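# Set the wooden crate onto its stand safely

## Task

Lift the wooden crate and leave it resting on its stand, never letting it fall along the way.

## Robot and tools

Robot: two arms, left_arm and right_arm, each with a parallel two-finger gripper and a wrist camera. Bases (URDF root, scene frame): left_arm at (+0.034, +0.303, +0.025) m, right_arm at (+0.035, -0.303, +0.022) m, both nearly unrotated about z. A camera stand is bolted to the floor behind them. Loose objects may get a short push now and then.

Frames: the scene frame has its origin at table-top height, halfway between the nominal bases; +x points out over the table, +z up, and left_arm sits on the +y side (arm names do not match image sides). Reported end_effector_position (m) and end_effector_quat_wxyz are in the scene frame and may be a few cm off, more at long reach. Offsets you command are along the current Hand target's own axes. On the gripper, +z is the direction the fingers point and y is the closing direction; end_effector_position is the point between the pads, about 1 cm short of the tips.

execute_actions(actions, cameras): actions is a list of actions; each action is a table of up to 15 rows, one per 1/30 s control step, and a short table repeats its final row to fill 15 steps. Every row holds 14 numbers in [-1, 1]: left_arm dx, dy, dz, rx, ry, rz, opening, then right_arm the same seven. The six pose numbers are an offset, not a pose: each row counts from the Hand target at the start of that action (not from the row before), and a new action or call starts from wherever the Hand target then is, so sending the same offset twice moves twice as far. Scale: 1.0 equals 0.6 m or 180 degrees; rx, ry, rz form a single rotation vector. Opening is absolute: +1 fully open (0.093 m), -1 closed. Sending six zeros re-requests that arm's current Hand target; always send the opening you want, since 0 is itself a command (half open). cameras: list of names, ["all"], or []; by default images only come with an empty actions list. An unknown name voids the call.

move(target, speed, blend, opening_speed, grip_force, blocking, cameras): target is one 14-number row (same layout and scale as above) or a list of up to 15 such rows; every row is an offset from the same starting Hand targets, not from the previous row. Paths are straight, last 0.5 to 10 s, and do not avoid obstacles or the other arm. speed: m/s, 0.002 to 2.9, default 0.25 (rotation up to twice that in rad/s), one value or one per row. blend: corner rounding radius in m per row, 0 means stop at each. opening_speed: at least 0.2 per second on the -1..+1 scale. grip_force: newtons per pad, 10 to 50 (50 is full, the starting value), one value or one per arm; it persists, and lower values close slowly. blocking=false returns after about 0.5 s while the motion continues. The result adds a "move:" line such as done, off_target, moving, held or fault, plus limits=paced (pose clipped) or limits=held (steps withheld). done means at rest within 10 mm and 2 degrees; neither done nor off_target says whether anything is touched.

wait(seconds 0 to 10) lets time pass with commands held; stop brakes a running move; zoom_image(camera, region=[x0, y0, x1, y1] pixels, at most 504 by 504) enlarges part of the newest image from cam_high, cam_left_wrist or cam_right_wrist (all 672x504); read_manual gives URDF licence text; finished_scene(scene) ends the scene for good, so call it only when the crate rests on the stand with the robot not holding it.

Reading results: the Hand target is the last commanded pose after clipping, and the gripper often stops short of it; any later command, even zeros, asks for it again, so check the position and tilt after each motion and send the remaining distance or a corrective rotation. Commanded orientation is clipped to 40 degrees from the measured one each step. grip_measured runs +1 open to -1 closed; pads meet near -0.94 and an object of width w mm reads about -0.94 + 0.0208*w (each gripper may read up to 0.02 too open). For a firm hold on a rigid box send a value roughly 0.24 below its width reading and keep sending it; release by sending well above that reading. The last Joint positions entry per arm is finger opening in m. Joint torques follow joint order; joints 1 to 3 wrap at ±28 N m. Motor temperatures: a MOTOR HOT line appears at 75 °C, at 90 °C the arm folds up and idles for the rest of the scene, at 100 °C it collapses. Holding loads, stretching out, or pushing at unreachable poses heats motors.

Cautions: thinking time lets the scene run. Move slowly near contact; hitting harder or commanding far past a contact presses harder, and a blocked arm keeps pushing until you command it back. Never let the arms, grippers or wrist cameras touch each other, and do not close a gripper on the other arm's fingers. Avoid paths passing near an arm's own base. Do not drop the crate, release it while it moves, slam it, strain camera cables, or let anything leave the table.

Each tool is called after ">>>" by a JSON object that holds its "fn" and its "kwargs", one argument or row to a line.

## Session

>>> {"fn": "execute_actions", "kwargs": {
  "actions": []
}}

>>> {"fn": "zoom_image", "kwargs": {
  "camera": "cam_high",
  "region": [200, 100, 520, 340]
}}

Scene clock: 0.00 s.
left_arm: end_effector_position=(+0.4217, +0.3170, +0.1073) grip_measured=+1.000 end_effector_quat_wxyz=(+0.563, -0.034, +0.825, +0.025) | right_arm: end_effector_position=(+0.4060, -0.3217, +0.0962) grip_measured=+1.000 end_effector_quat_wxyz=(+0.551, +0.040, +0.830, -0.078)
Joint positions: left_arm=[0.024 1.561 0.362 0.825 -0.079 -0.028 0.093] | right_arm=[0.052 1.534 0.311 0.824 0.216 -0.002 0.093]
Joint velocities: within noise
Joint torques (N m): no reading
Motor temperatures (°C): left_arm=[29 29 34 29 28 26 27] | right_arm=[32 29 33 31 27 25 29]
Heat: left arm: 34 °C; right arm: 33 °C.
Hand target: left_arm +0.4285, +0.3163, +0.1229; +0.583, -0.036, +0.811, +0.021 | right_arm +0.4110, -0.3208, +0.1061; +0.564, +0.042, +0.822, -0.073
Tool commands: left_gripper/opening=+1.0 right_gripper/opening=+1.0

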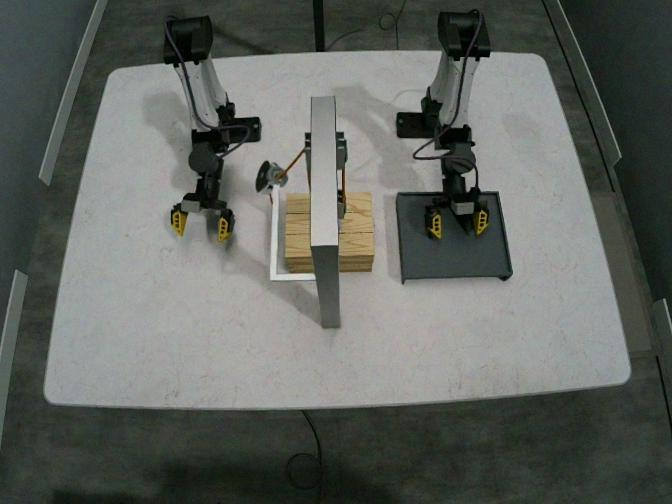

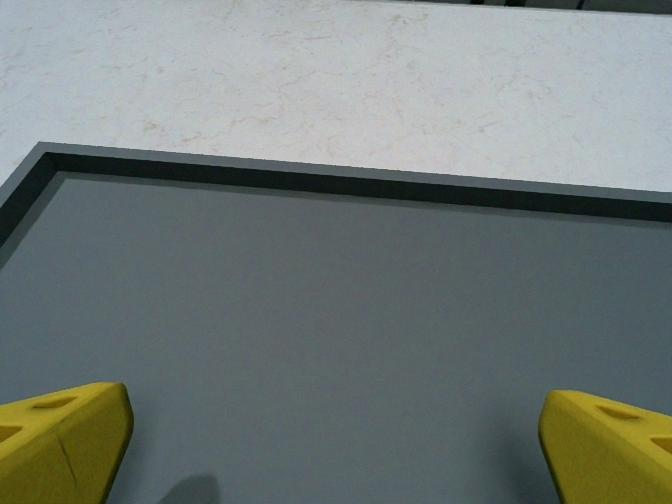

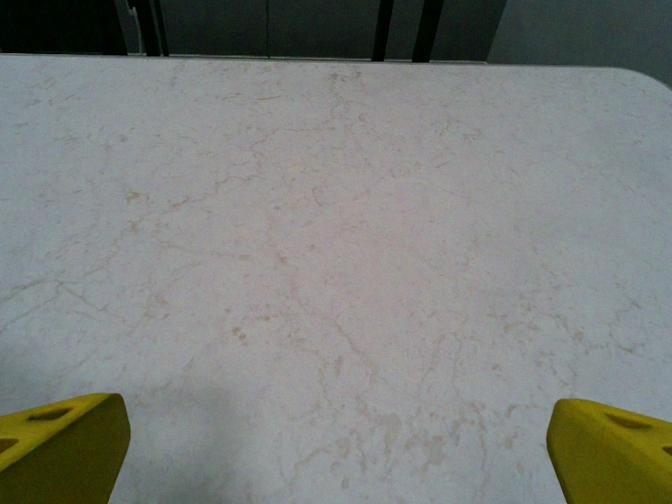

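Scaled by 1.575 from the camera's 672x504 image, which has a finer 960x720 frame.

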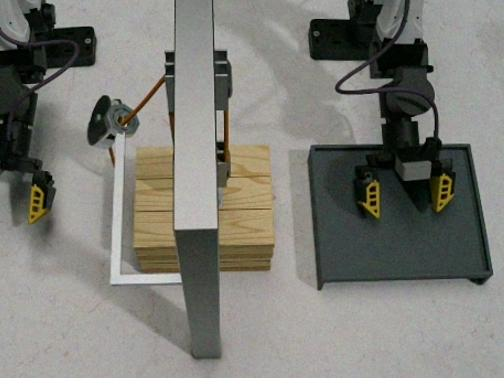

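>>> {"fn": "move", "kwargs": {
  "target": [
    [-0.1535,0.139,-0.054,-0.122,0.19,-0.225,1,-0.057,0.087,-0.1675,-0.258,0.0121,-0.0852,1],
    [-0.133,0.312,-0.015,-0.2441,0.3799,-0.4507,1,-0.013,0.098,-0.121,-0.4282,-0.0986,-0.0702,1],
    [-0.133,0.312,-0.015,-0.2441,0.3799,-0.4507,1,-0.031,0.275,-0.189,-0.5242,-0.1068,-0.078,1]
  ],
  "speed": [0.3,0.3,0.15],
  "blend": [0.03,0,0],
  "cameras": ["all"]
}}

Scene clock: 41.17 s.
left_arm: end_effector_position=(+0.4305, +0.5054, +0.1912) grip_measured=+1.000 end_effector_quat_wxyz=(-0.027, +0.705, -0.699, +0.120) | right_arm: end_effector_position=(+0.3405, -0.1407, +0.1455) grip_measured=+1.000 end_effector_quat_wxyz=(+0.492, -0.484, +0.540, +0.483)
Joint positions: left_arm=[0.578 2.207 2.279 -1.532 0.221 -1.037 0.093] | right_arm=[-0.014 1.775 0.716 0.214 -1.504 -0.799 0.093]
Joint torques (N m): left_arm=[-0.28 -10.02 8.76 0.1 0.16 0.03] | right_arm=[0.35 -6.12 4.05 1.92 -0.89 -0.08]
Motor temperatures (°C): left_arm=[29 34 37 33 28 26 27] | right_arm=[32 30 36 37 27 25 29]
Heat: left arm: 37 °C; right arm: 37 °C.
Hand target: left_arm +0.4299, +0.5048, +0.2002; +0.092, +0.701, -0.701, +0.092 | right_arm +0.3383, -0.1389, +0.1514; +0.517, -0.483, +0.517, +0.482
Off the commanded pose: left_arm 0.009 m, 14 deg | right_arm 0.007 m, 4 deg.
joint sent to its limit (left arm) — joint 4 (wrist pitch), lower limit. The joint targets are off in position and orientation.
move: off_target (left_arm, right_arm)

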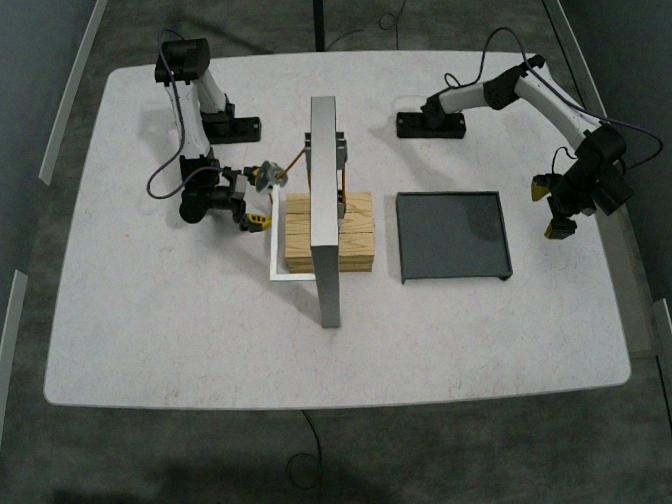

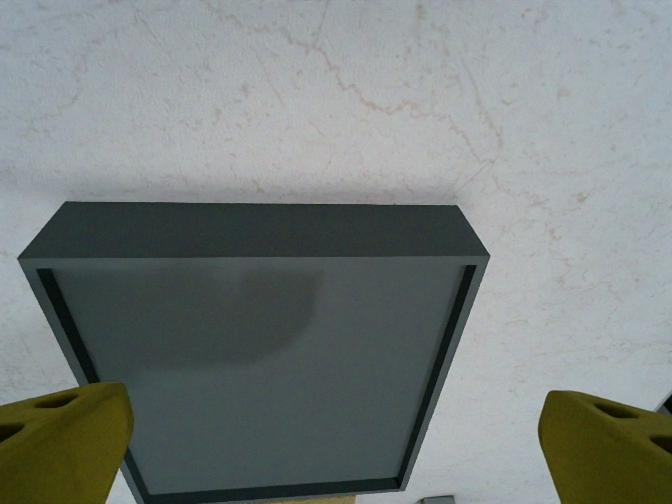

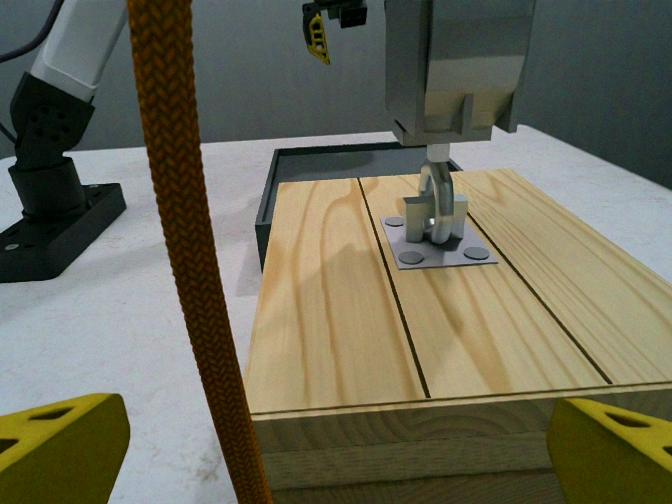

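>>> {"fn": "move", "kwargs": {
  "target": [
    [0,0,0,0,0,0,1,0,0.02,0,0,0,0,1],
    [0,0,0,0,0,0,1,0,0.02,0,0,0,0,-1],
    [-0.057,0,0.2125,0,0,0,1,0.0857,-0.1315,-0.2367,0.1167,0,0,-1]
  ],
  "speed": [0.15,0.15,0.1],
  "cameras": ["all"]
}}

Scene clock: 59.17 s.
left_arm: end_effector_position=(+0.4268, +0.5031, +0.0658) grip_measured=+1.000 end_effector_quat_wxyz=(+0.099, +0.702, -0.700, +0.090) | right_arm: end_effector_position=(+0.4059, -0.2500, +0.1602) grip_measured=-0.967 end_effector_quat_wxyz=(+0.629, -0.502, +0.498, +0.323)
Joint positions: left_arm=[0.578 2.451 2.19 -1.465 0.221 -1.002 0.093] | right_arm=[-0.32 2.004 0.748 1.254 -1.588 -0.318 0]
Joint torques (N m): left_arm=[-0.62 -11.55 6.19 0 0.03 0.16] | right_arm=[-6.79 0.95 0.29 -0.1 0.2 -0.09]
Motor temperatures (°C): left_arm=[29 39 38 31 28 26 27] | right_arm=[32 31 36 36 28 25 29]
Heat: left arm: 39 °C; right arm: 36 °C.
Hand target: left_arm +0.4299, +0.5050, +0.0682; +0.092, +0.701, -0.701, +0.092 | right_arm +0.4072, -0.2861, +0.1001; +0.596, -0.380, +0.596, +0.380
Off the commanded pose: left_arm 0.004 m, 1 deg | right_arm 0.070 m, 19 deg.
move: off_target (right_arm); target 2's new opening was sent with right_arm's hand 0.014 m and 5 deg from that target

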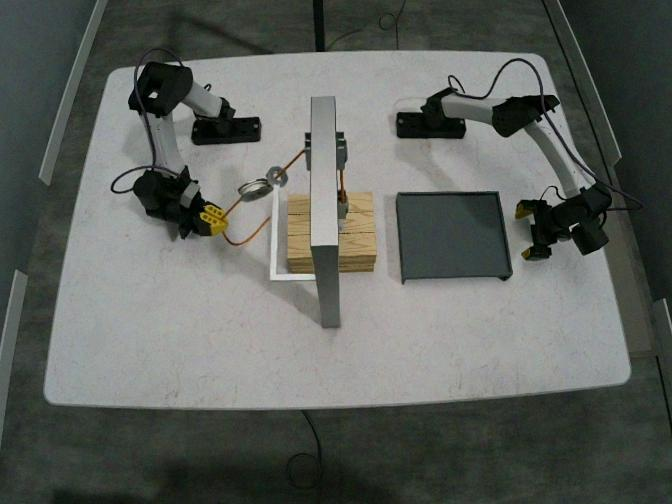

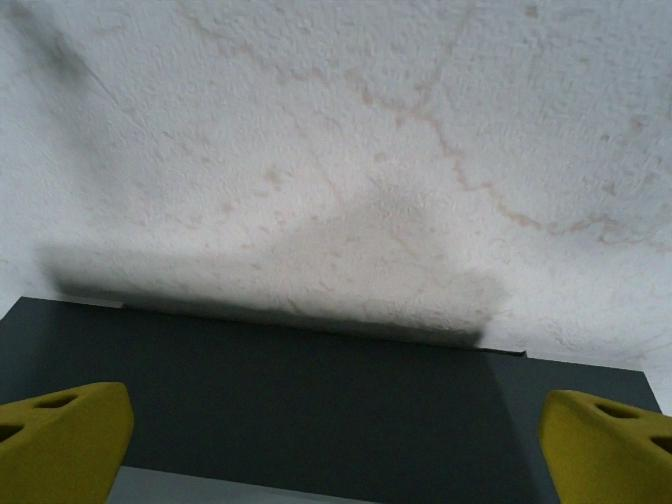

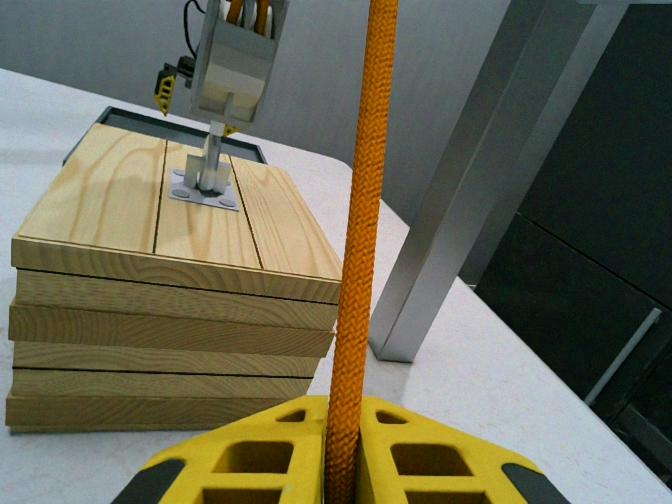

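>>> {"fn": "move", "kwargs": {
  "target": [
    [0,0,0,0,0,0,1,0.025,-0.1175,-0.28,0.139,0,0,-1],
    [0,0,0,0,0,0,1,0.033,-0.1727,-0.4967,0.2222,0,0,-1],
    [0,0,0,0,0,0,1,0.033,-0.191,-0.6537,0.2778,0,0,-1]
  ],
  "speed": 0.1,
  "blend": [0.05,0.05,0],
  "cameras": ["all"]
}}

>>> {"fn": "zoom_image", "kwargs": {
  "camera": "cam_high",
  "region": [250, 130, 520, 300]
}}

Scene clock: 68.17 s.
left_arm: end_effector_position=(+0.4268, +0.5031, +0.0658) grip_measured=+1.000 end_effector_quat_wxyz=(+0.099, +0.702, -0.700, +0.090) | right_arm: end_effector_position=(+0.4025, -0.3785, +0.1517) grip_measured=-0.967 end_effector_quat_wxyz=(+0.664, -0.381, +0.597, +0.241)
Joint positions: left_arm=[0.578 2.451 2.19 -1.465 0.221 -1.002 0.093] | right_arm=[-0.663 2.079 0.746 1.47 -1.585 -0.083 0]
Joint torques (N m): left_arm=[-0.62 -11.54 6.19 0 0.03 0.16] | right_arm=[25.37 3.75 4.85 0.93 0.95 0.21]
Motor temperatures (°C): left_arm=[29 39 39 31 28 26 27] | right_arm=[43 31 35 35 28 25 30]
Heat: left arm: 39 °C; right arm: 43 °C.
Hand target: left_arm +0.4299, +0.5050, +0.0682; +0.092, +0.701, -0.701, +0.092 | right_arm +0.3457, -0.6900, +0.0805; +0.701, -0.093, +0.701, +0.092
Off the commanded pose: left_arm 0.004 m, 1 deg | right_arm 0.325 m, 39 deg.
move: off_target (right_arm); blend cut to 0.0474 m at target 2

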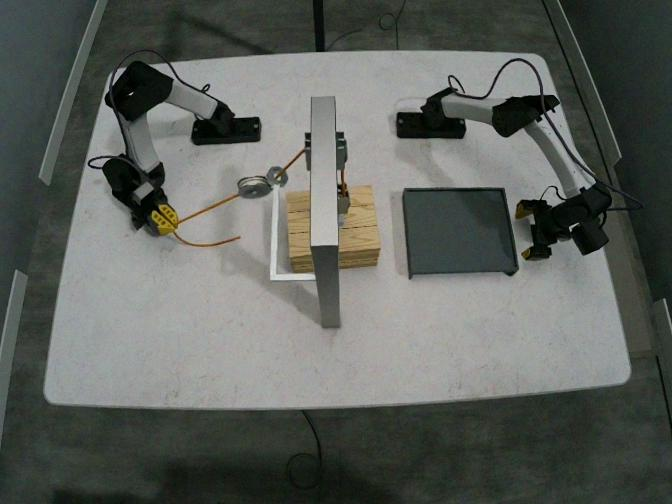

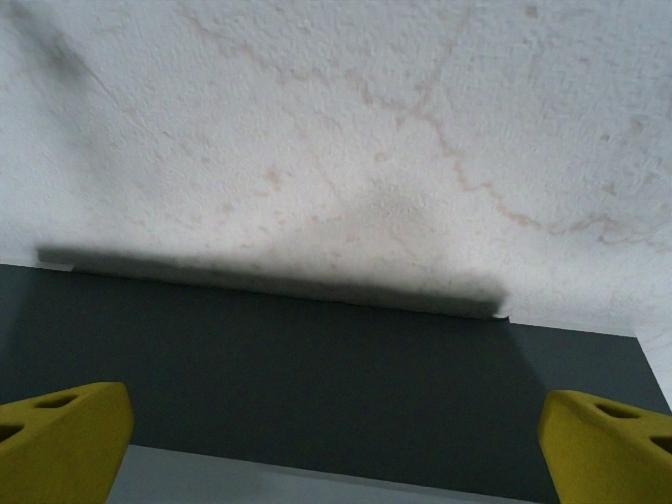

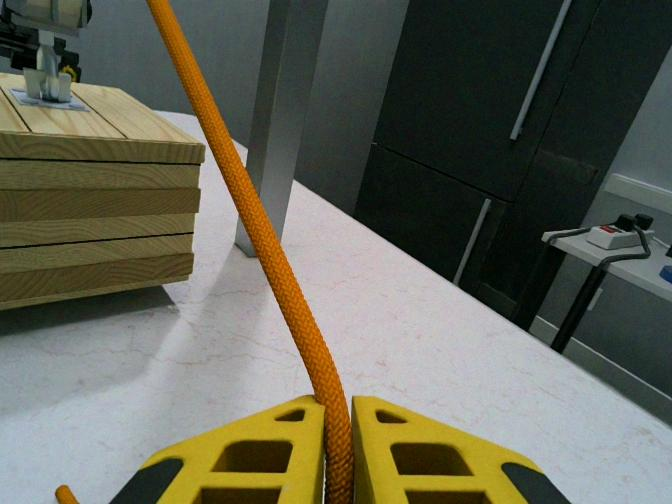

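Scaled by 1.867 from the camera's 672x504 image, which has a finer 960x720 frame.

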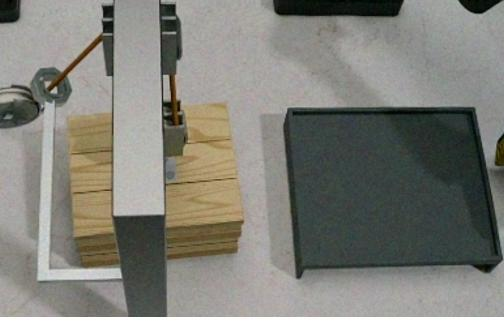

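>>> {"fn": "move", "kwargs": {
  "target": [0,0,0,0,0,0,1,-0.033,0.3945,0.2013,-0.139,0,0,-1],
  "speed": 0.3,
  "cameras": ["all"]
}}

>>> {"fn": "zoom_image", "kwargs": {
  "camera": "cam_high",
  "region": [140, 120, 420, 300]
}}

Scene clock: 76.50 s.
left_arm: end_effector_position=(+0.4268, +0.5031, +0.0658) grip_measured=+1.000 end_effector_quat_wxyz=(+0.099, +0.702, -0.700, +0.090) | right_arm: end_effector_position=(+0.3879, -0.3960, +0.1049) grip_measured=-0.968 end_effector_quat_wxyz=(+0.646, -0.292, +0.644, +0.289)
Joint positions: left_arm=[0.578 2.451 2.19 -1.465 0.221 -1.002 0.093] | right_arm=[-0.732 2.203 0.699 1.467 -1.583 -0.043 0]
Joint torques (N m): left_arm=[-0.62 -11.54 6.19 0 0.03 0.16] | right_arm=[-3.64 -5.57 4.94 1.54 0.77 -0.06]
Motor temperatures (°C): left_arm=[29 40 39 31 28 26 27] | right_arm=[61 30 35 35 28 25 30]
Heat: left arm: 40 °C; right arm: 61 °C.
Hand target: left_arm +0.4299, +0.5050, +0.0682; +0.092, +0.701, -0.701, +0.092 | right_arm +0.4009, -0.4301, +0.1002; +0.664, -0.242, +0.664, +0.242
Off the commanded pose: left_arm 0.004 m, 1 deg | right_arm 0.037 m, 8 deg.
move: off_target (right_arm)

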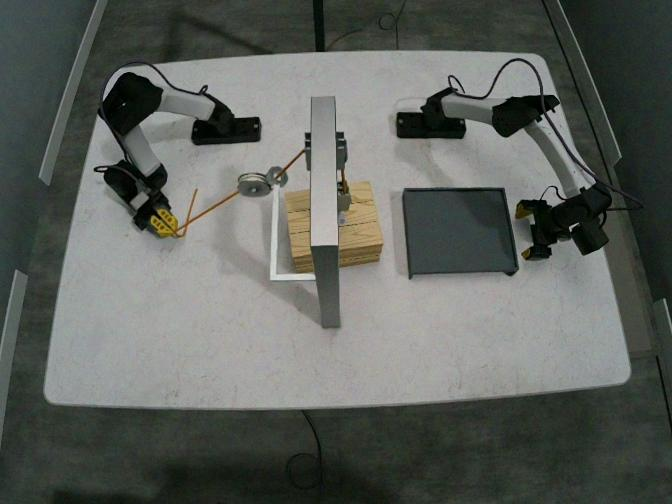

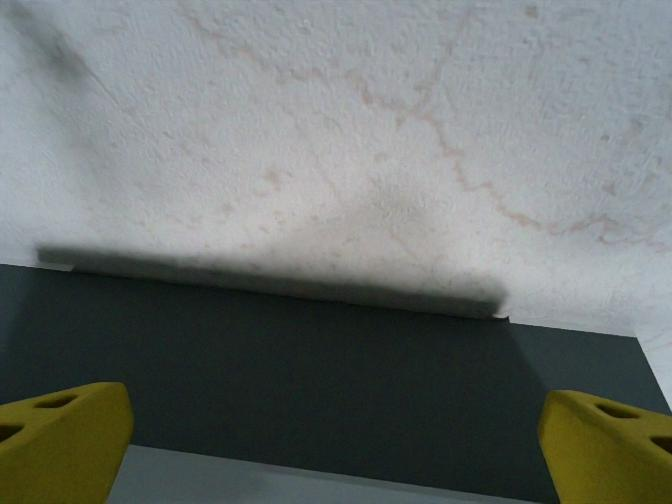

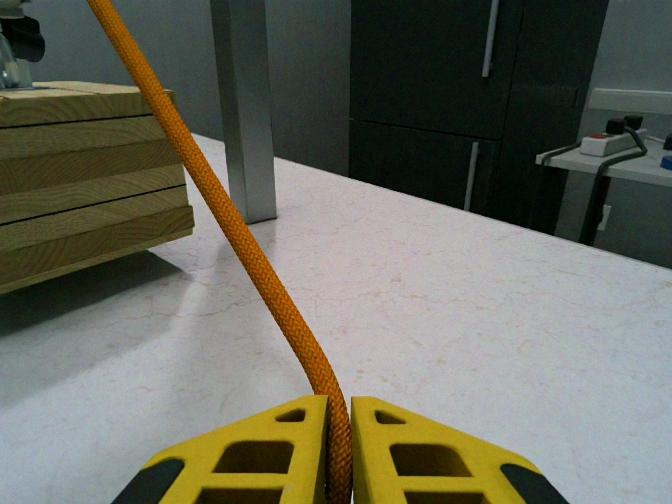

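Scaled by 1.800 from the camera's 672x504 image, which has a finer 960x720 frame.

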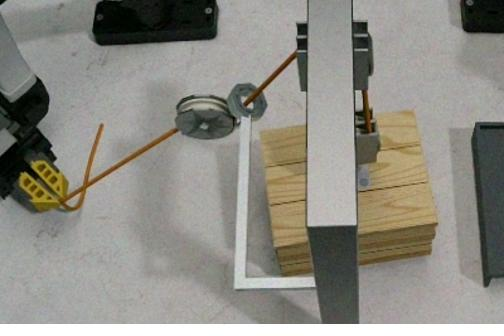

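>>> {"fn": "move", "kwargs": {
  "target": [0,0,0,0,0,0,1,0.017,-0.106,-0.107,0.044,0,0,-1],
  "speed": 0.08,
  "cameras": ["cam_high","cam_right_wrist"]
}}

Scene clock: 84.87 s.
left_arm: end_effector_position=(+0.4268, +0.5031, +0.0658) grip_measured=+1.000 end_effector_quat_wxyz=(+0.099, +0.702, -0.700, +0.090) | right_arm: end_effector_position=(+0.4018, -0.4136, +0.1190) grip_measured=-0.968 end_effector_quat_wxyz=(+0.656, -0.310, +0.636, +0.263)
Joint positions: left_arm=[0.578 2.451 2.19 -1.465 0.221 -1.002 0.093] | right_arm=[-0.743 2.202 0.785 1.467 -1.583 -0.023 0]
Joint torques (N m): left_arm=[-0.62 -11.54 6.17 0 0.03 0.16] | right_arm=[-16.65 -0.17 7.21 1.24 0.48 -0.04]
Motor temperatures (°C): left_arm=[29 41 39 31 28 26 27] | right_arm=[56 30 36 36 28 25 30]
Heat: left arm: 41 °C; right arm: 56 °C.
Hand target: left_arm +0.4299, +0.5050, +0.0682; +0.092, +0.701, -0.701, +0.092 | right_arm +0.3927, -0.5201, +0.0900; +0.679, -0.196, +0.680, +0.196
Off the commanded pose: left_arm 0.004 m, 1 deg | right_arm 0.111 m, 16 deg.
move: off_target (right_arm)
Images, in order (width x height): cam_high 672x504, cam_right_wrist 672x504.

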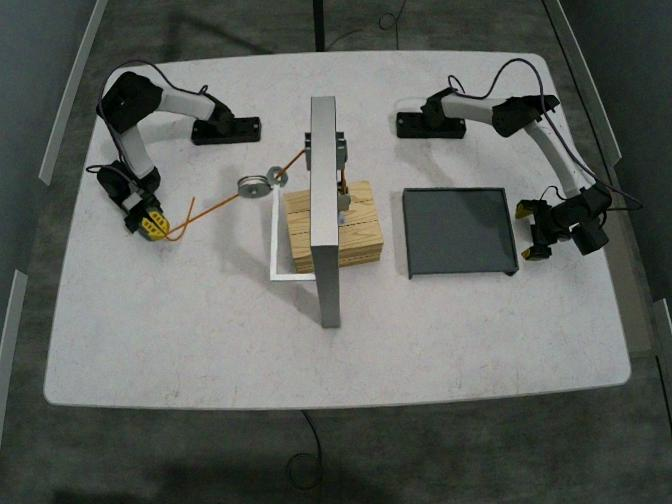

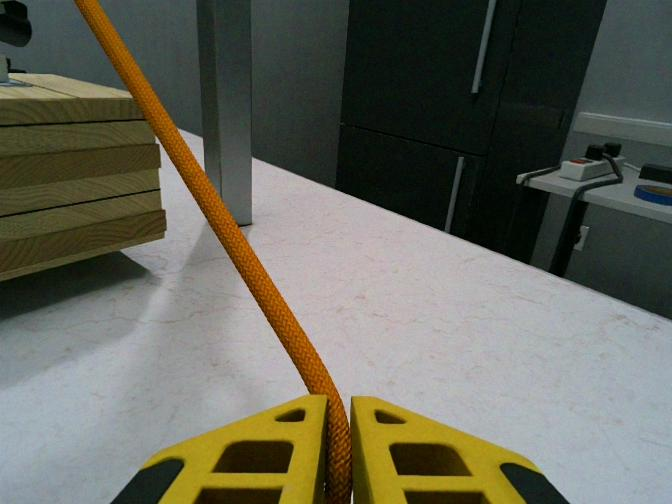

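>>> {"fn": "move", "kwargs": {
  "target": [0,0,0,0,0,0,1,0.02,-0.07,-0.04,0.022,0,0,-1],
  "speed": 0.06,
  "cameras": ["cam_high"]
}}

>>> {"fn": "zoom_image", "kwargs": {
  "camera": "cam_high",
  "region": [60, 60, 420, 300]
}}

Scene clock: 104.13 s.
left_arm: end_effector_position=(+0.4268, +0.5031, +0.0658) grip_measured=+1.000 end_effector_quat_wxyz=(+0.099, +0.702, -0.700, +0.090) | right_arm: end_effector_position=(+0.4065, -0.4854, +0.0983) grip_measured=-0.968 end_effector_quat_wxyz=(+0.667, -0.259, +0.658, +0.232)
Joint positions: left_arm=[0.578 2.451 2.19 -1.465 0.221 -1.002 0.093] | right_arm=[-0.87 2.346 0.952 1.467 -1.585 0.034 0]
Joint torques (N m): left_arm=[-0.62 -11.55 6.19 0 0.03 0.16] | right_arm=[-11.75 -2.63 8.4 1.29 0.53 -0.05]
Motor temperatures (°C): left_arm=[29 42 39 30 28 26 27] | right_arm=[62 30 37 36 28 25 30]
Heat: left arm: 42 °C; right arm: 62 °C.
Hand target: left_arm +0.4299, +0.5050, +0.0682; +0.092, +0.701, -0.701, +0.092 | right_arm +0.3947, -0.5684, +0.0781; +0.686, -0.172, +0.686, +0.172
Off the commanded pose: left_arm 0.004 m, 1 deg | right_arm 0.086 m, 13 deg.
move: off_target (right_arm)
Images, in order (width x height): cam_high 672x504.

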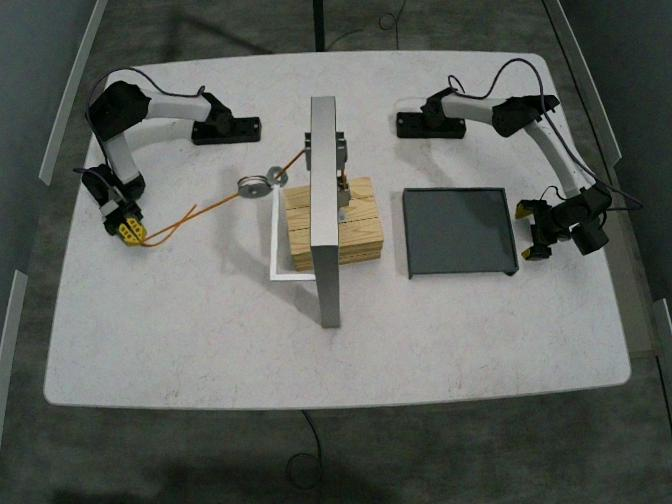

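Scaled by 1.400 from the camera's 672x504 image, which has a finer 960x720 frame.

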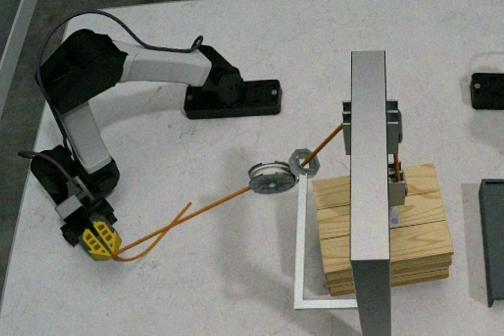

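>>> {"fn": "zoom_image", "kwargs": {
  "camera": "cam_high",
  "region": [250, 130, 490, 300]
}}

>>> {"fn": "move", "kwargs": {
  "target": [0,0,0,0,0,0,1,0.0,-0.06,-0.05,0.022,0,0,-1],
  "speed": 0.06,
  "cameras": ["cam_high","cam_right_wrist"]
}}

>>> {"fn": "zoom_image", "kwargs": {
  "camera": "cam_high",
  "region": [250, 130, 490, 300]
}}

Scaled by 2.100 from the camera's 672x504 image, which has a finer 960x720 frame.

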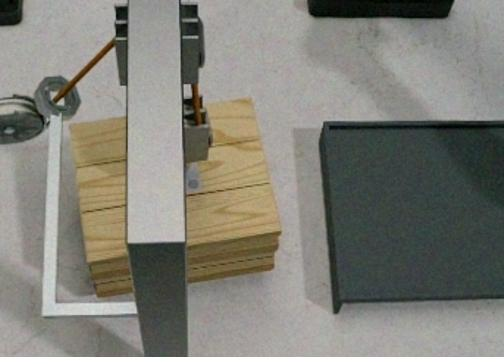

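Scene clock: 121.33 s.
left_arm: end_effector_position=(+0.4268, +0.5031, +0.0658) grip_measured=+1.000 end_effector_quat_wxyz=(+0.099, +0.702, -0.700, +0.090) | right_arm: end_effector_position=(+0.4048, -0.5342, +0.0930) grip_measured=-0.968 end_effector_quat_wxyz=(+0.674, -0.227, +0.670, +0.211)
Joint positions: left_arm=[0.578 2.451 2.19 -1.465 0.221 -1.002 0.093] | right_arm=[-0.95 2.42 1.074 1.467 -1.585 0.098 0]
Joint torques (N m): left_arm=[-0.62 -11.54 6.2 0 0.03 0.16] | right_arm=[-10.99 -4.22 8.77 1.28 0.54 -0.05]
Motor temperatures (°C): left_arm=[29 44 39 30 28 26 27] | right_arm=[58 30 40 36 28 25 31]
Heat: left arm: 44 °C; right arm: 58 °C.
Hand target: left_arm +0.4299, +0.5050, +0.0682; +0.092, +0.701, -0.701, +0.092 | right_arm +0.3853, -0.6143, +0.0781; +0.691, -0.149, +0.691, +0.148
Off the commanded pose: left_arm 0.004 m, 1 deg | right_arm 0.084 m, 12 deg.
move: off_target (right_arm)
Images, in order (width x height): cam_high 672x504, cam_right_wrist 672x504.

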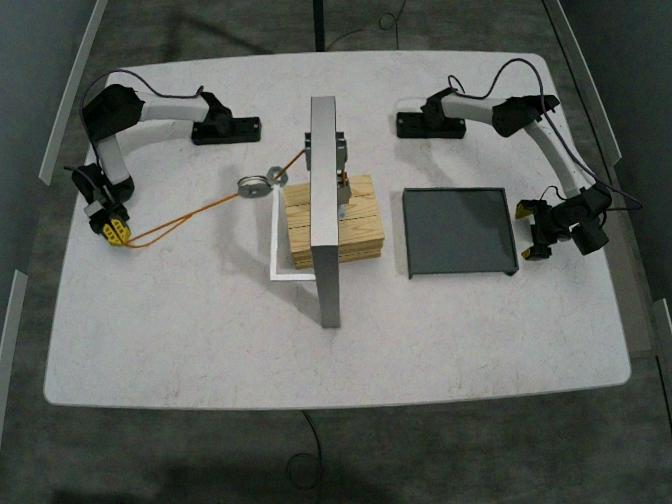

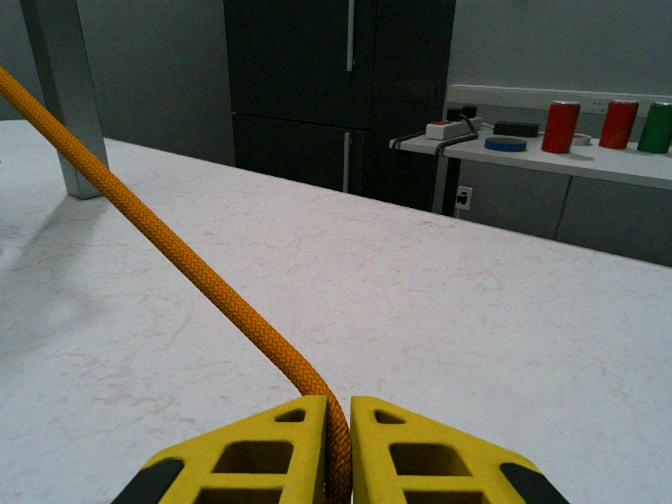

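Scaled by 2.100 from the camera's 672x504 image, which has a finer 960x720 frame.

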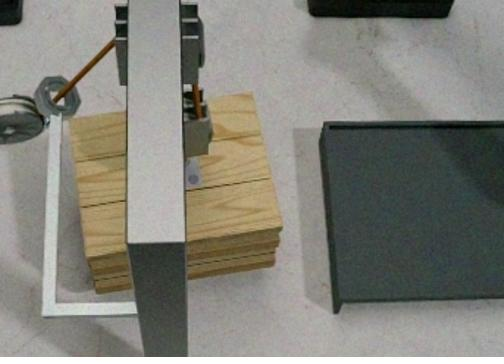

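>>> {"fn": "move", "kwargs": {
  "target": [0.137,0,0.0367,0,0,0,1,-0.003,-0.095,-0.098,0.05,0,0,-1],
  "speed": 0.08,
  "cameras": ["cam_high","cam_left_wrist"]
}}

>>> {"fn": "zoom_image", "kwargs": {
  "camera": "cam_high",
  "region": [250, 130, 490, 300]
}}

Scene clock: 130.77 s.
left_arm: end_effector_position=(+0.4244, +0.4381, +0.0481) grip_measured=+1.000 end_effector_quat_wxyz=(+0.095, +0.698, -0.707, +0.067) | right_arm: end_effector_position=(+0.3833, -0.6112, +0.0888) grip_measured=-0.968 end_effector_quat_wxyz=(+0.685, -0.172, +0.687, +0.171)
Joint positions: left_arm=[0.434 2.298 1.858 -1.261 0.192 -1.135 0.093] | right_arm=[-1.09 2.512 1.243 1.467 -1.585 0.198 0]
Joint torques (N m): left_arm=[-1.99 -15.13 4.37 -0.11 0.49 -0.17] | right_arm=[-10.33 -5.82 9.01 1.32 0.86 -0.05]
Motor temperatures (°C): left_arm=[29 45 39 30 28 26 27] | right_arm=[57 31 42 36 28 25 31]
Heat: left arm: 45 °C; right arm: 57 °C.
Hand target: left_arm +0.4299, +0.4199, +0.0681; +0.092, +0.701, -0.701, +0.092 | right_arm +0.3550, -0.6904, +0.0799; +0.701, -0.094, +0.701, +0.093
Off the commanded pose: left_arm 0.028 m, 3 deg | right_arm 0.085 m, 13 deg.
move: off_target (left_arm, right_arm)
Images, in order (width x height): cam_high 672x504, cam_left_wrist 672x504.

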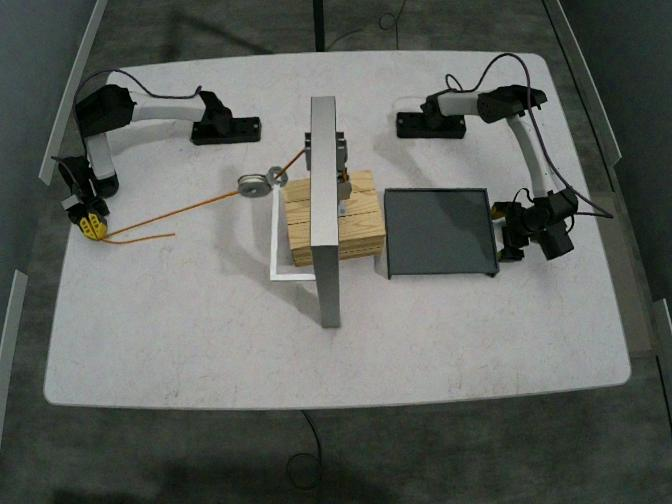

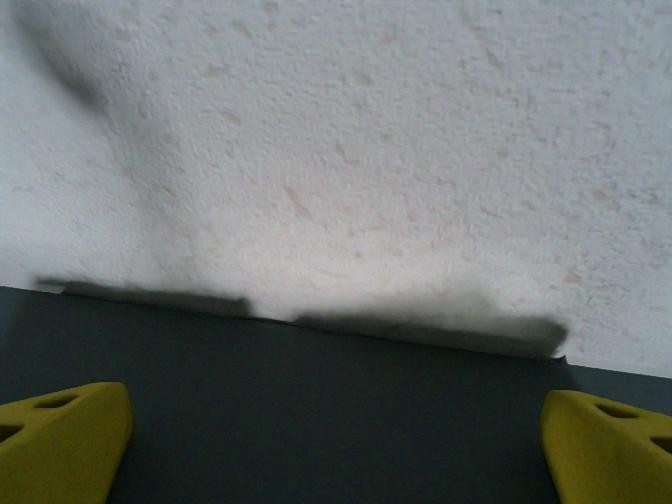

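Scaled by 2.100 from the camera's 672x504 image, which has a finer 960x720 frame.

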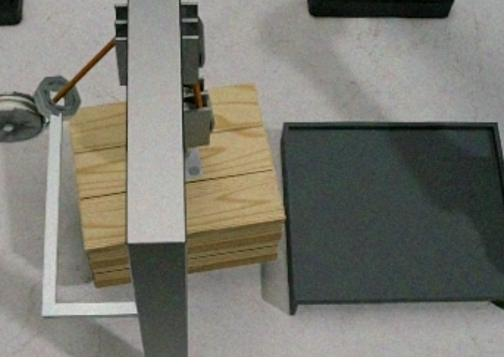

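>>> {"fn": "move", "kwargs": {
  "target": [0.412,0.01,0.105,0.0115,0,-0.0429,1,0,0,0,0,0,0,-1],
  "speed": 0.1,
  "cameras": ["cam_high","cam_left_wrist"]
}}

>>> {"fn": "zoom_image", "kwargs": {
  "camera": "cam_high",
  "region": [250, 130, 490, 300]
}}

Scene clock: 143.30 s.
left_arm: end_effector_position=(+0.4160, +0.1859, +0.0506) grip_measured=+1.000 end_effector_quat_wxyz=(+0.078, +0.748, -0.657, +0.055) | right_arm: end_effector_position=(+0.3834, -0.6113, +0.0879) grip_measured=-0.968 end_effector_quat_wxyz=(+0.684, -0.168, +0.688, +0.175)
Joint positions: left_arm=[-0.195 2.097 1.548 -1 0.191 -1.919 0.093] | right_arm=[-1.09 2.515 1.245 1.467 -1.585 0.207 0]
Joint torques (N m): left_arm=[-1.88 -12.86 6.39 0.39 0.5 -0.24] | right_arm=[-10.26 -5.91 9.01 1.47 0.83 -0.1]
Heat: left arm: 49 °C; right arm: 54 °C.
Hand target: left_arm +0.4237, +0.1648, +0.0709; +0.085, +0.748, -0.651, +0.098 | right_arm +0.3550, -0.6904, +0.0799; +0.701, -0.094, +0.701, +0.093
Off the commanded pose: left_arm 0.030 m, 5 deg | right_arm 0.084 m, 13 deg.
move: off_target (left_arm, right_arm)
Images, in order (width x height): cam_high 672x504, cam_left_wrist 672x504.

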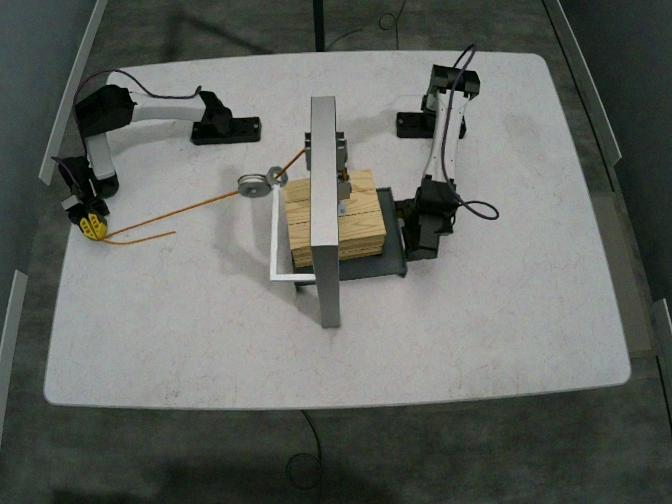

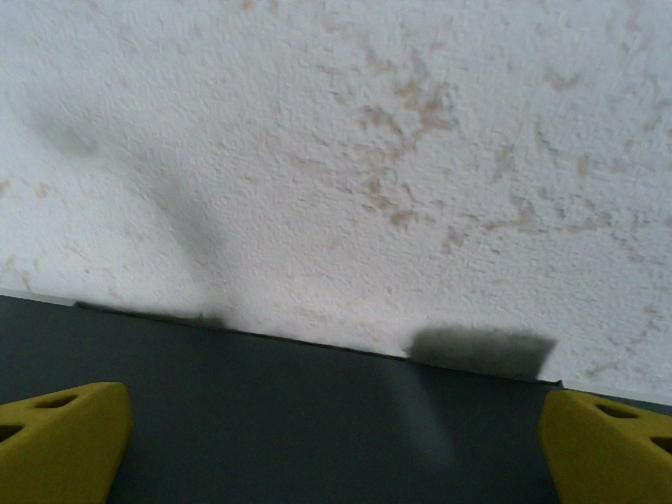

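Scaled by 2.100 from the camera's 672x504 image, which has a finer 960x720 frame.

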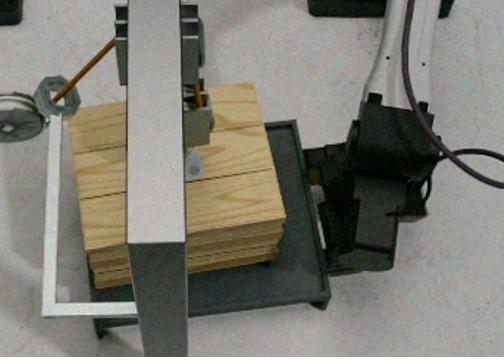

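>>> {"fn": "move", "kwargs": {
  "target": [0.049,-0.003,0.013,0,0,0,1,0,0,0,0,0,0,-1],
  "speed": 0.06,
  "cameras": ["cam_high"]
}}

>>> {"fn": "zoom_image", "kwargs": {
  "camera": "cam_high",
  "region": [250, 130, 490, 300]
}}

Scene clock: 149.47 s.
left_arm: end_effector_position=(+0.4167, +0.1550, +0.0568) grip_measured=+1.000 end_effector_quat_wxyz=(+0.076, +0.748, -0.656, +0.062) | right_arm: end_effector_position=(+0.3839, -0.6123, +0.0872) grip_measured=-0.968 end_effector_quat_wxyz=(+0.684, -0.168, +0.688, +0.175)
Joint positions: left_arm=[-0.268 2.104 1.585 -1 0.191 -1.997 0.093] | right_arm=[-1.09 2.519 1.251 1.467 -1.585 0.21 0]
Joint torques (N m): left_arm=[-1.46 -9.58 9.48 0.39 0.43 -0.17] | right_arm=[-10.17 -6.2 8.85 1.5 0.84 -0.04]
Heat: left arm: 49 °C; right arm: 54 °C.
Hand target: left_arm +0.4296, +0.1350, +0.0709; +0.085, +0.748, -0.651, +0.098 | right_arm +0.3550, -0.6904, +0.0799; +0.701, -0.094, +0.701, +0.093
Off the commanded pose: left_arm 0.028 m, 4 deg | right_arm 0.084 m, 13 deg.
move: off_target (left_arm, right_arm)
Images, in order (width x height): cam_high 672x504.

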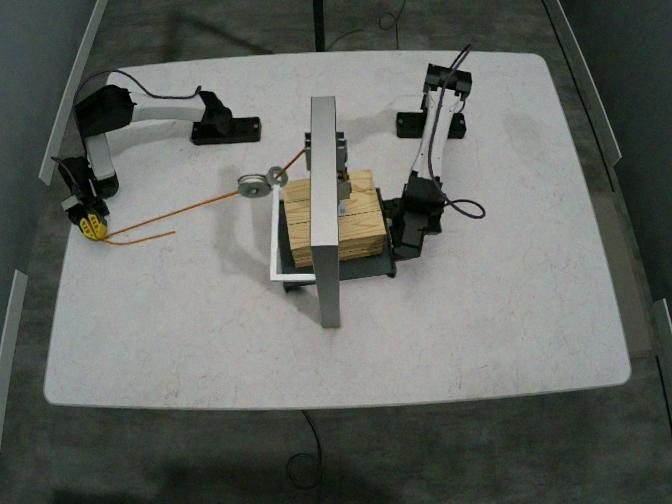

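Scaled by 2.100 from the camera's 672x504 image, which has a finer 960x720 frame.

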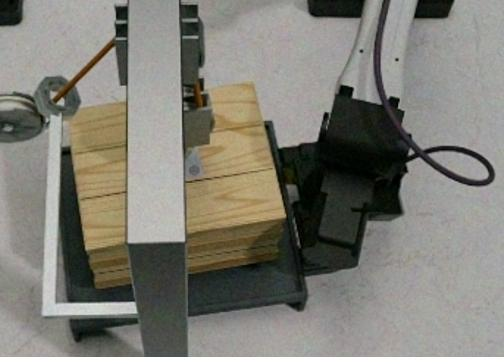

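>>> {"fn": "move", "kwargs": {
  "target": [
    [-0.096,-0.014,-0.026,0,0,0,1,0,0,0,0,0,0,-1],
    [-0.322,-0.003,-0.259,0,0.139,0,1,-0.017,0.196,0.105,-0.083,0,0,-1]
  ],
  "speed": [0.08,0.07],
  "blend": [0.02,0],
  "cameras": ["cam_high","cam_left_wrist"]
}}

>>> {"fn": "zoom_image", "kwargs": {
  "camera": "cam_high",
  "region": [250, 130, 490, 300]
}}

Scene clock: 167.73 s.
left_arm: end_effector_position=(+0.3989, +0.3620, +0.1611) grip_measured=+1.000 end_effector_quat_wxyz=(+0.211, +0.714, -0.618, +0.254) | right_arm: end_effector_position=(+0.3918, -0.5401, +0.0800) grip_measured=-0.968 end_effector_quat_wxyz=(+0.667, -0.180, +0.684, +0.233)
Joint positions: left_arm=[0.46 2.074 1.816 -1.526 0.643 -1.206 0.093] | right_arm=[-0.985 2.438 1.041 1.467 -1.585 0.149 0]
Joint torques (N m): left_arm=[-0.35 -8.88 8.09 -0.48 0.44 0.16] | right_arm=[-2.73 -10.82 3.52 1.92 0.16 -0.33]
Motor temperatures (°C): left_arm=[29 50 40 30 28 27 27] | right_arm=[50 34 43 37 29 25 31]
Heat: left arm: 50 °C; right arm: 50 °C.
Hand target: left_arm +0.4000, +0.3598, +0.1713; +0.224, +0.709, -0.617, +0.258 | right_arm +0.3849, -0.5604, +0.0901; +0.683, -0.184, +0.683, +0.184
Off the commanded pose: left_arm 0.010 m, 2 deg | right_arm 0.024 m, 6 deg.
joint sent to its limit (left arm) — joint 4 (wrist pitch), lower limit. The joint targets are off in position, not in orientation.
move: off_target (right_arm)
Images, in order (width x height): cam_high 672x504, cam_left_wrist 672x504.

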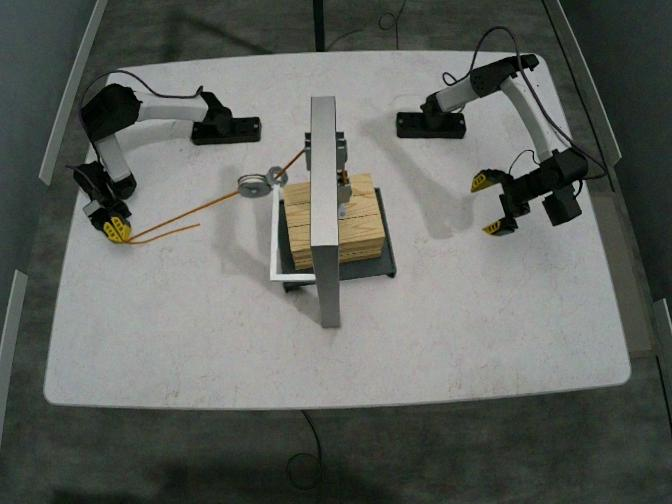

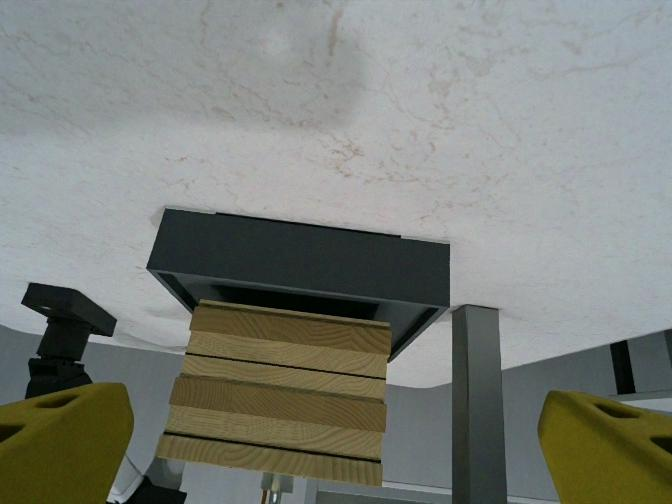

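Scaled by 2.100 from the camera's 672x504 image, which has a finer 960x720 frame.

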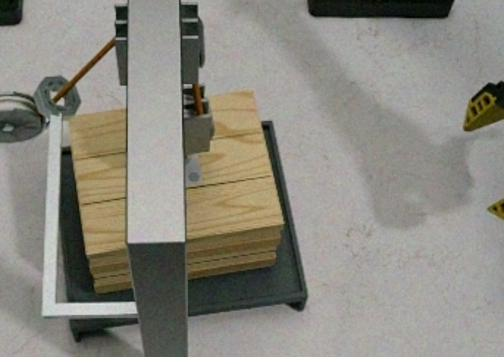

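>>> {"fn": "move", "kwargs": {
  "target": [
    [0,0,0,0,0,0,1,-0.017,0.132,0.105,-0.061,0,0,-1],
    [0,0,0,0,0,0,1,-0.033,0.28,0.181,-0.128,0,0,-1],
    [0,0,0,0,0,0,1,-0.033,0.373,0.221,-0.178,0,0,-1]
  ],
  "speed": [0.05,0.05,0.08],
  "blend": [0.03,0.02,0],
  "cameras": ["all"]
}}

>>> {"fn": "zoom_image", "kwargs": {
  "camera": "cam_high",
  "region": [250, 130, 490, 300]
}}

Scene clock: 178.70 s.
left_arm: end_effector_position=(+0.3990, +0.3615, +0.1611) grip_measured=+1.000 end_effector_quat_wxyz=(+0.212, +0.713, -0.619, +0.253) | right_arm: end_effector_position=(+0.3862, -0.3016, +0.0976) grip_measured=-0.968 end_effector_quat_wxyz=(+0.589, -0.336, +0.622, +0.392)
Joint positions: left_arm=[0.459 2.074 1.816 -1.526 0.643 -1.206 0.093] | right_arm=[-0.491 2.196 0.631 1.467 -1.579 -0.006 0]
Joint torques (N m): left_arm=[-0.31 -8.87 8.09 -0.48 0.44 0.16] | right_arm=[0.43 -10.02 2.25 2.01 -0.11 -0.34]
Heat: left arm: 48 °C; right arm: 47 °C.
Hand target: left_arm +0.4000, +0.3598, +0.1713; +0.224, +0.709, -0.617, +0.258 | right_arm +0.3871, -0.3003, +0.1097; +0.605, -0.365, +0.606, +0.365
Off the commanded pose: left_arm 0.010 m, 2 deg | right_arm 0.012 m, 5 deg.
joint sent to its limit (left arm) — joint 4 (wrist pitch), lower limit. The joint targets are off in position, not in orientation.
move: off_target (right_arm)

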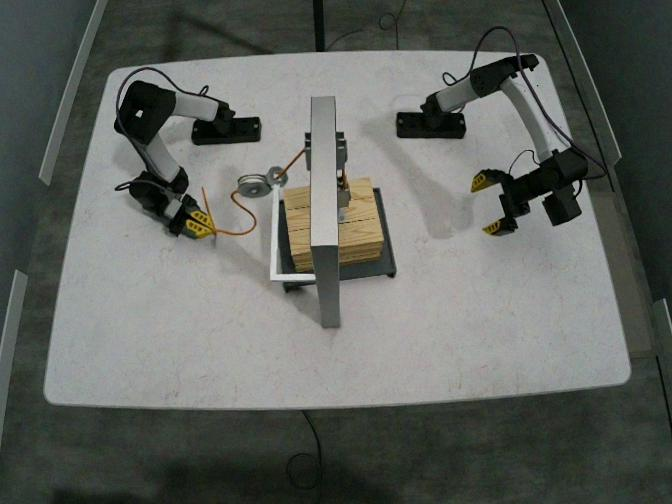

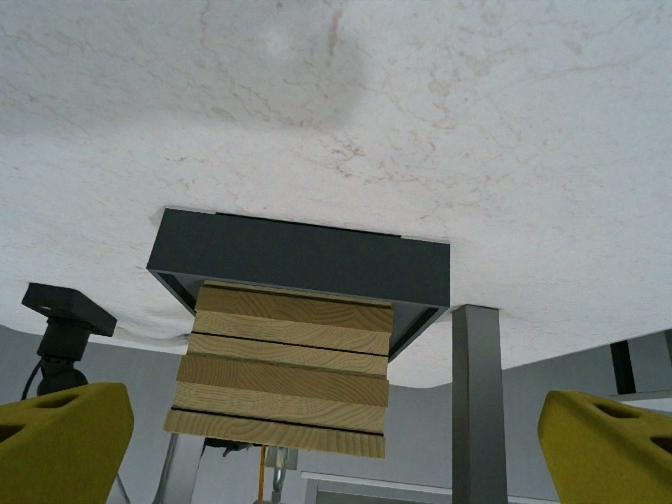

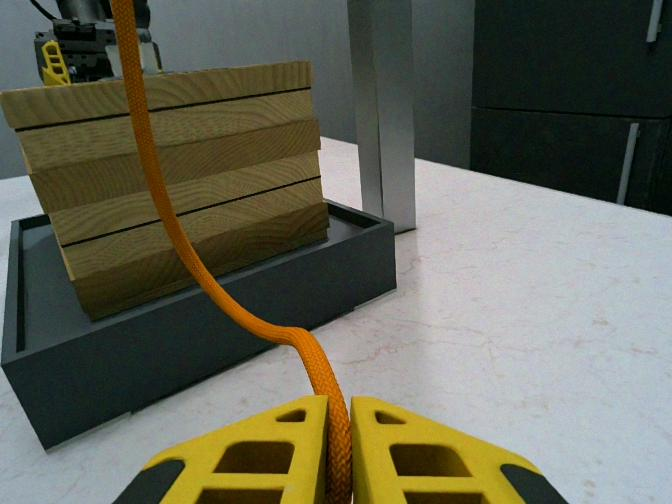

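Scaled by 2.100 from the camera's 672x504 image, which has a finer 960x720 frame.

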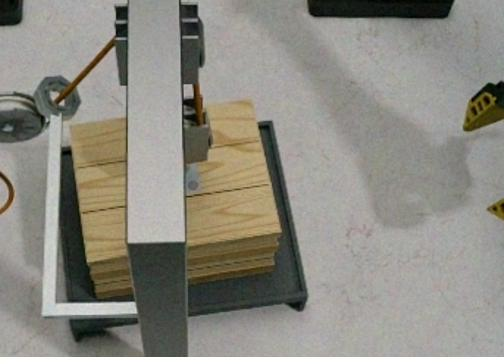

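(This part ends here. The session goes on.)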